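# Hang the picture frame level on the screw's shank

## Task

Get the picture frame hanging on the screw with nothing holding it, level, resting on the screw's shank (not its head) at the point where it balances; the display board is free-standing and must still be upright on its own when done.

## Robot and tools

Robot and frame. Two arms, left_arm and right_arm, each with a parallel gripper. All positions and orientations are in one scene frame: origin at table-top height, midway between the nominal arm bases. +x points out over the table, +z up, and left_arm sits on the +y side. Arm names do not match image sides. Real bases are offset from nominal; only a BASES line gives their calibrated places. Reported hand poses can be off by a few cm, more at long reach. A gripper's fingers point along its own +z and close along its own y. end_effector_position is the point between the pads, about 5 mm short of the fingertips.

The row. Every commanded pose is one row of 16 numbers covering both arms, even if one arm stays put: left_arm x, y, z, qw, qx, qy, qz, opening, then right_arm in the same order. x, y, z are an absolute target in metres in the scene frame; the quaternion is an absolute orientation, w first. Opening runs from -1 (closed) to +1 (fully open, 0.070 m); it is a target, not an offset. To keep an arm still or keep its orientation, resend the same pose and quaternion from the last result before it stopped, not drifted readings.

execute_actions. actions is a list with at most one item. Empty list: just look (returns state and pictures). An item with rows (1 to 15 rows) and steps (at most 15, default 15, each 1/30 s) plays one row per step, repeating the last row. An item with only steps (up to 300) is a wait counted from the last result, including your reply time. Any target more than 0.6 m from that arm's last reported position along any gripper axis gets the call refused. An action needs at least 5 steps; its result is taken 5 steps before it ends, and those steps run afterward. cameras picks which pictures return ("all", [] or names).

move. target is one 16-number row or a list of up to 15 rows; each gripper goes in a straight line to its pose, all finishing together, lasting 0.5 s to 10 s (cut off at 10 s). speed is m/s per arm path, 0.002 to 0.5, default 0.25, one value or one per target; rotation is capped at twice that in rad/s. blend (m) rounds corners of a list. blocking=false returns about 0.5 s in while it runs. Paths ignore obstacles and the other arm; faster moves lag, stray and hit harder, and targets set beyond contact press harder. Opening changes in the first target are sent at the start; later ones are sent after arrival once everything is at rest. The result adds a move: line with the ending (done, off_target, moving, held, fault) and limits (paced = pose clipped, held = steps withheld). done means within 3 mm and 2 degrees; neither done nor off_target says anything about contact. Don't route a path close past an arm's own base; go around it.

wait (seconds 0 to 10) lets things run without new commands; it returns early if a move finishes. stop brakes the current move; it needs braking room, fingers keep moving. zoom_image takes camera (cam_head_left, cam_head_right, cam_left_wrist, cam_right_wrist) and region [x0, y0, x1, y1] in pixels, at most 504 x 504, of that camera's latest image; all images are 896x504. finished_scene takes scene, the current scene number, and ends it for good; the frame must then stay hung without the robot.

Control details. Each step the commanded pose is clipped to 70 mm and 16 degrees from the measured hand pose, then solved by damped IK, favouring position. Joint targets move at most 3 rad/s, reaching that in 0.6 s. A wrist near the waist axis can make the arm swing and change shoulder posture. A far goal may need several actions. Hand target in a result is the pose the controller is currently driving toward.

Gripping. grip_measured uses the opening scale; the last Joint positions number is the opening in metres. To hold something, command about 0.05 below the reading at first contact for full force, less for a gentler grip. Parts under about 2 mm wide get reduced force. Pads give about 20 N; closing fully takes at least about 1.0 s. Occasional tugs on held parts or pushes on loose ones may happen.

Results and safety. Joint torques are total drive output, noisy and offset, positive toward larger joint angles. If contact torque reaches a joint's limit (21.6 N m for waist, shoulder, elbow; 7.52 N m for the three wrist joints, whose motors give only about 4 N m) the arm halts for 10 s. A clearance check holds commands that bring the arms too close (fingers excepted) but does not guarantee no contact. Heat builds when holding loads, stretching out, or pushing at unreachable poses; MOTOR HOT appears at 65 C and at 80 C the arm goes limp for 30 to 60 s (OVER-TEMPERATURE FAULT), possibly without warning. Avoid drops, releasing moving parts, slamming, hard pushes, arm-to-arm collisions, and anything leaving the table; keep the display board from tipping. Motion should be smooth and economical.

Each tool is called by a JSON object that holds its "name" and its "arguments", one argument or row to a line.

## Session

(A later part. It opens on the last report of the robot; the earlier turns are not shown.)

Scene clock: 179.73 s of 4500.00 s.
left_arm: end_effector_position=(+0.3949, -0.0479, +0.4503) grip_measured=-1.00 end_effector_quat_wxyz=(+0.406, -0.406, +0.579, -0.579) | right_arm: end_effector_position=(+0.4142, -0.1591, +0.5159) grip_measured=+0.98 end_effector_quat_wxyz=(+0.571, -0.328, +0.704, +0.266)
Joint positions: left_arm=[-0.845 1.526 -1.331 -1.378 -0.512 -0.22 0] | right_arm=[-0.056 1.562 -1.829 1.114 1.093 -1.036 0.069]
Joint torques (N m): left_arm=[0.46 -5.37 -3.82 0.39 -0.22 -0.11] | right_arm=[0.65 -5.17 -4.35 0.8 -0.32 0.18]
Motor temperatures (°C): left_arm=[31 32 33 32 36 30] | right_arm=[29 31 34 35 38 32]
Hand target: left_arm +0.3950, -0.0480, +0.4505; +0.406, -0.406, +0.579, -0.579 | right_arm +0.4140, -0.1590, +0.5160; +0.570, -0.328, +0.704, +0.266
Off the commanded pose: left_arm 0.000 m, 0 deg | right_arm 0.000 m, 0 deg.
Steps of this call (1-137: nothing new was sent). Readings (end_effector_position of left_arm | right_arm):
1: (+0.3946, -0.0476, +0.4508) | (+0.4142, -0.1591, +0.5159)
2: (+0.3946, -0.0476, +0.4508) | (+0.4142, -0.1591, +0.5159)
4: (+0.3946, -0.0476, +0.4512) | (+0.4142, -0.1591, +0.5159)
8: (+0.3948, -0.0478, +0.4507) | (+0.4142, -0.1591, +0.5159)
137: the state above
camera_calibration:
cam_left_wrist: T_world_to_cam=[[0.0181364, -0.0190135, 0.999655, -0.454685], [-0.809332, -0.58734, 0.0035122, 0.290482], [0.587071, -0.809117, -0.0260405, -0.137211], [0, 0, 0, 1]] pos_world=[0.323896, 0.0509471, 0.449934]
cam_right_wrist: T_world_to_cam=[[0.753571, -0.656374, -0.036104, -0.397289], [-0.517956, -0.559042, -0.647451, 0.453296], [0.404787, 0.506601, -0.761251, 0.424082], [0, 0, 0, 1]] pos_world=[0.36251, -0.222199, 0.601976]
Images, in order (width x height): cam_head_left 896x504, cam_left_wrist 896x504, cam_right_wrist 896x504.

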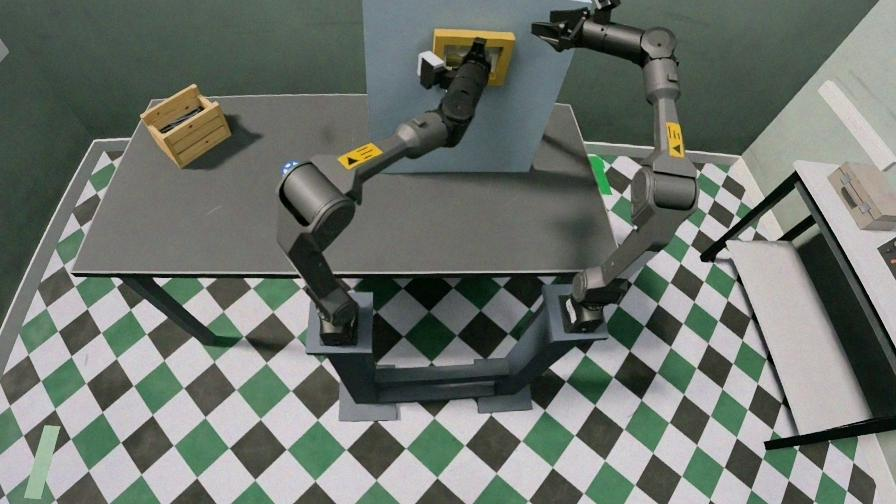

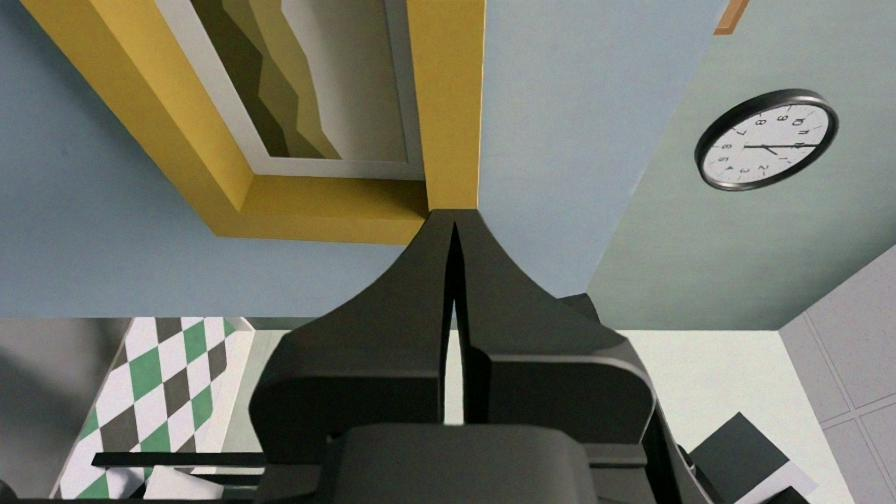

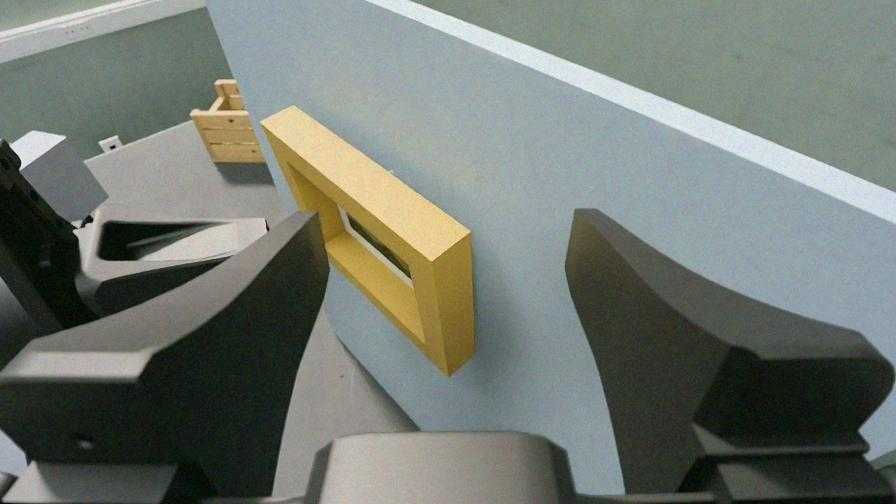

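{"name": "zoom_image", "arguments": {
  "camera": "cam_right_wrist",
  "region": [240, 80, 500, 400]
}}

{"name": "zoom_image", "arguments": {
  "camera": "cam_right_wrist",
  "region": [350, 130, 450, 200]
}}

{"name": "zoom_image", "arguments": {
  "camera": "cam_left_wrist",
  "region": [200, 0, 620, 250]
}}

{"name": "zoom_image", "arguments": {
  "camera": "cam_head_left",
  "region": [400, 10, 540, 110]
}}

Scaled by 1.575 from the camera's 896x504 image, which has a finer 1280x720 frame.

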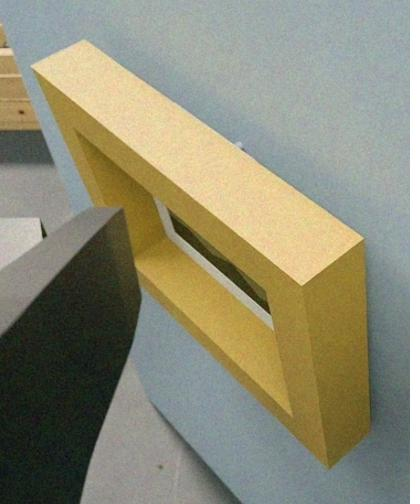

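Scaled by 5.040 from the camera's 896x504 image, which has a finer 1280x720 frame.

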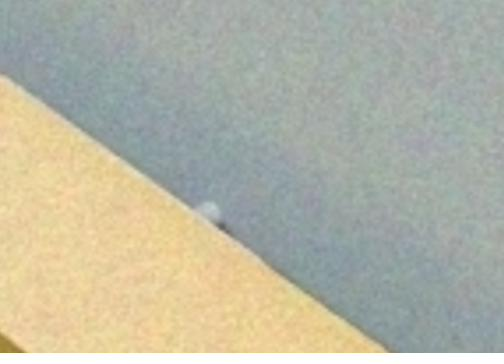

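Scaled by 1.200 from the camera's 896x504 image, which has a finer 1280x720 frame.

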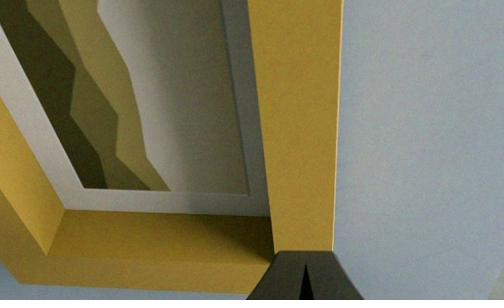

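Scaled by 3.600 from the camera's 896x504 image, which has a finer 1280x720 frame.

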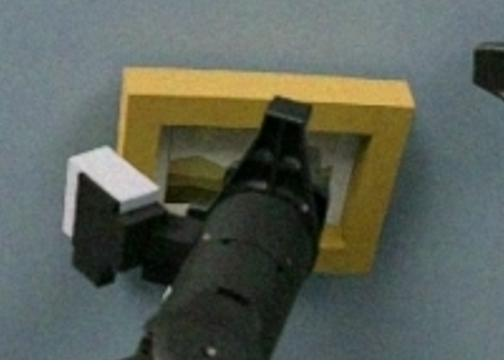

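{"name": "zoom_image", "arguments": {
  "camera": "cam_right_wrist",
  "region": [240, 90, 320, 150]
}}

{"name": "zoom_image", "arguments": {
  "camera": "cam_right_wrist",
  "region": [410, 210, 490, 270]
}}

{"name": "zoom_image", "arguments": {
  "camera": "cam_right_wrist",
  "region": [320, 320, 440, 440]
}}

{"name": "zoom_image", "arguments": {
  "camera": "cam_right_wrist",
  "region": [360, 0, 480, 60]
}}

{"name": "zoom_image", "arguments": {
  "camera": "cam_right_wrist",
  "region": [780, 140, 896, 230]
}}

Scaled by 6.300 from the camera's 896x504 image, which has a finer 1280x720 frame.

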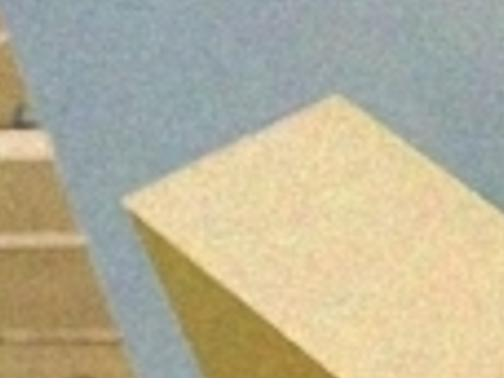

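Scaled by 6.300 from the camera's 896x504 image, which has a finer 1280x720 frame.

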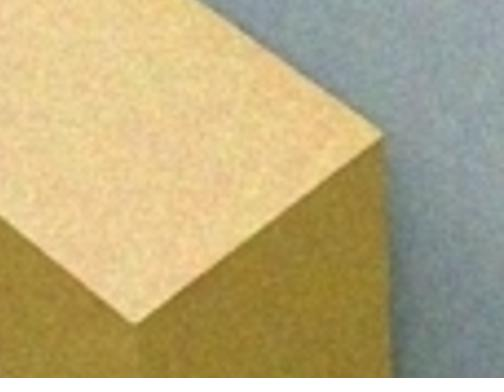

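Scaled by 4.200 from the camera's 896x504 image, which has a finer 1280x720 frame.

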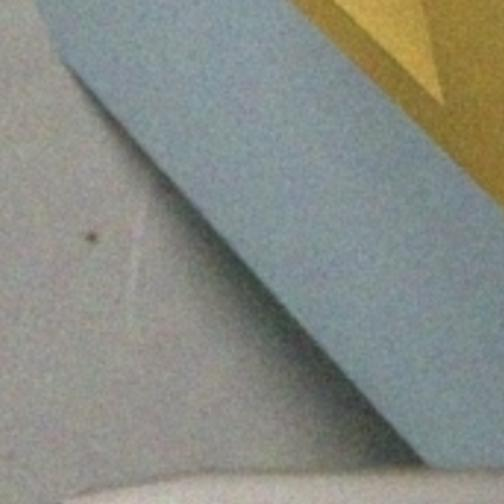

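Scaled by 4.200 from the camera's 896x504 image, which has a finer 1280x720 frame.

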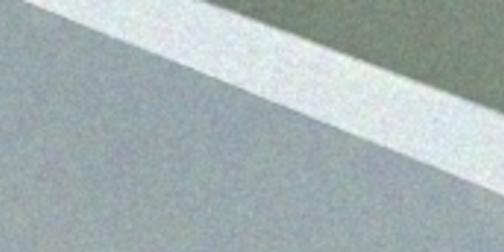

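Scaled by 4.345 from the camera's 896x504 image, which has a finer 1280x720 frame.

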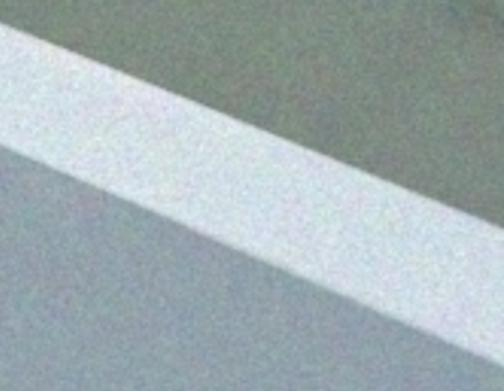

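{"name": "move", "arguments": {
  "target": [
    [0.345,-0.030,0.4505,0.4056,-0.4056,0.5792,-0.5792,-1,0.414,-0.159,0.516,0.5703,-0.3284,0.7043,0.2659,1],
    [0.32,0.09,0.45,0.4056,-0.4056,0.5792,-0.5792,-1,0.412,-0.084,0.50,0.4870,-0.3564,0.7644,0.2271,1]
  ],
  "blend": 0.03,
  "speed": 0.12,
  "cameras": ["cam_right_wrist", "cam_head_right"]
}}

Scene clock: 187.67 s of 4500.00 s.
left_arm: end_effector_position=(+0.3199, +0.0906, +0.4496) grip_measured=-1.00 end_effector_quat_wxyz=(+0.406, -0.406, +0.579, -0.579) | right_arm: end_effector_position=(+0.4118, -0.0835, +0.5000) grip_measured=+0.98 end_effector_quat_wxyz=(+0.487, -0.357, +0.764, +0.228)
Joint positions: left_arm=[-0.571 0.992 -0.899 -1.549 -0.228 -0.022 0] | right_arm=[0.265 1.701 -2.151 0.629 1.147 -0.591 0.069]
Joint torques (N m): left_arm=[-0.57 -1.96 -4.13 0.26 -0.32 -0.03] | right_arm=[-0.51 -6.54 -3.14 0.58 -0.75 -0.13]
Motor temperatures (°C): left_arm=[31 32 33 32 36 30] | right_arm=[29 31 34 35 38 32]
Hand target: left_arm +0.3200, +0.0900, +0.4500; +0.406, -0.406, +0.579, -0.579 | right_arm +0.4120, -0.0840, +0.5000; +0.487, -0.356, +0.764, +0.227
Off the commanded pose: left_arm 0.001 m, 0 deg | right_arm 0.001 m, 0 deg.
Kept back: nothing.
move: done; blend cut to 0.0266 m at target 1
camera_calibration:
cam_right_wrist: T_world_to_cam=[[0.749852, -0.66085, -0.0315936, -0.347521], [-0.598206, -0.656825, -0.459055, 0.414731], [0.282615, 0.363123, -0.887846, 0.476178], [0, 0, 0, 1]] pos_world=[0.374108, -0.130165, 0.602178]
Images, in order (width x height): cam_head_right 896x504, cam_right_wrist 896x504.

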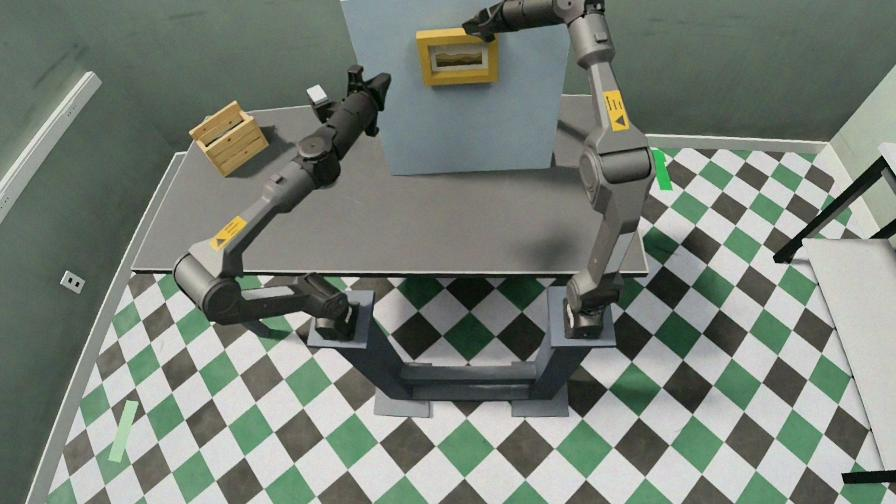

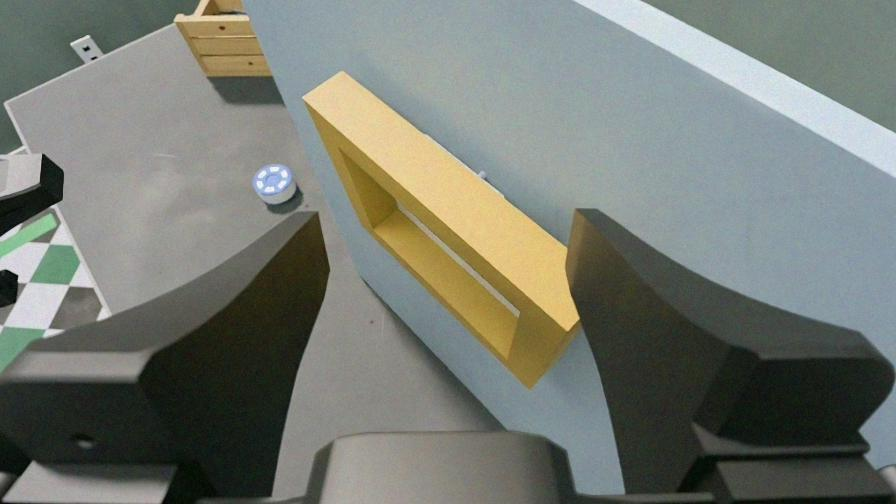

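{"name": "zoom_image", "arguments": {
  "camera": "cam_right_wrist",
  "region": [410, 120, 530, 210]
}}

{"name": "zoom_image", "arguments": {
  "camera": "cam_right_wrist",
  "region": [455, 155, 515, 205]
}}

{"name": "zoom_image", "arguments": {
  "camera": "cam_head_right",
  "region": [400, 10, 520, 100]
}}

Scaled by 4.200 from the camera's 896x504 image, which has a finer 1280x720 frame.

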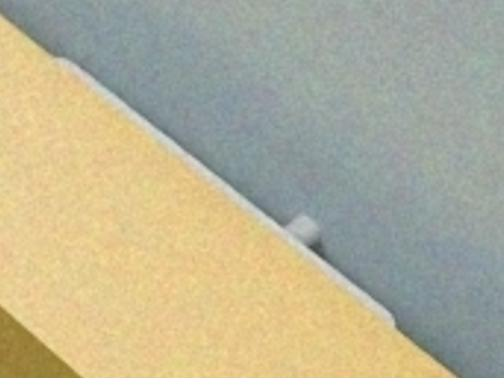

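Scaled by 8.400 from the camera's 896x504 image, which has a finer 1280x720 frame.

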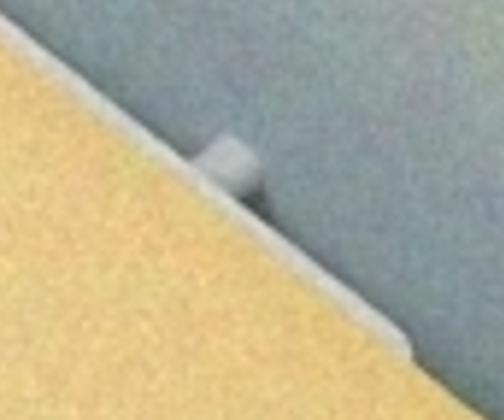

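Scaled by 4.200 from the camera's 896x504 image, which has a finer 1280x720 frame.

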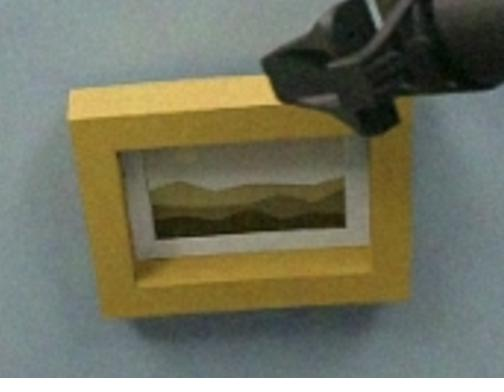

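{"name": "finished_scene", "arguments": {
  "scene": 1
}}

The scene is finished: the task was done.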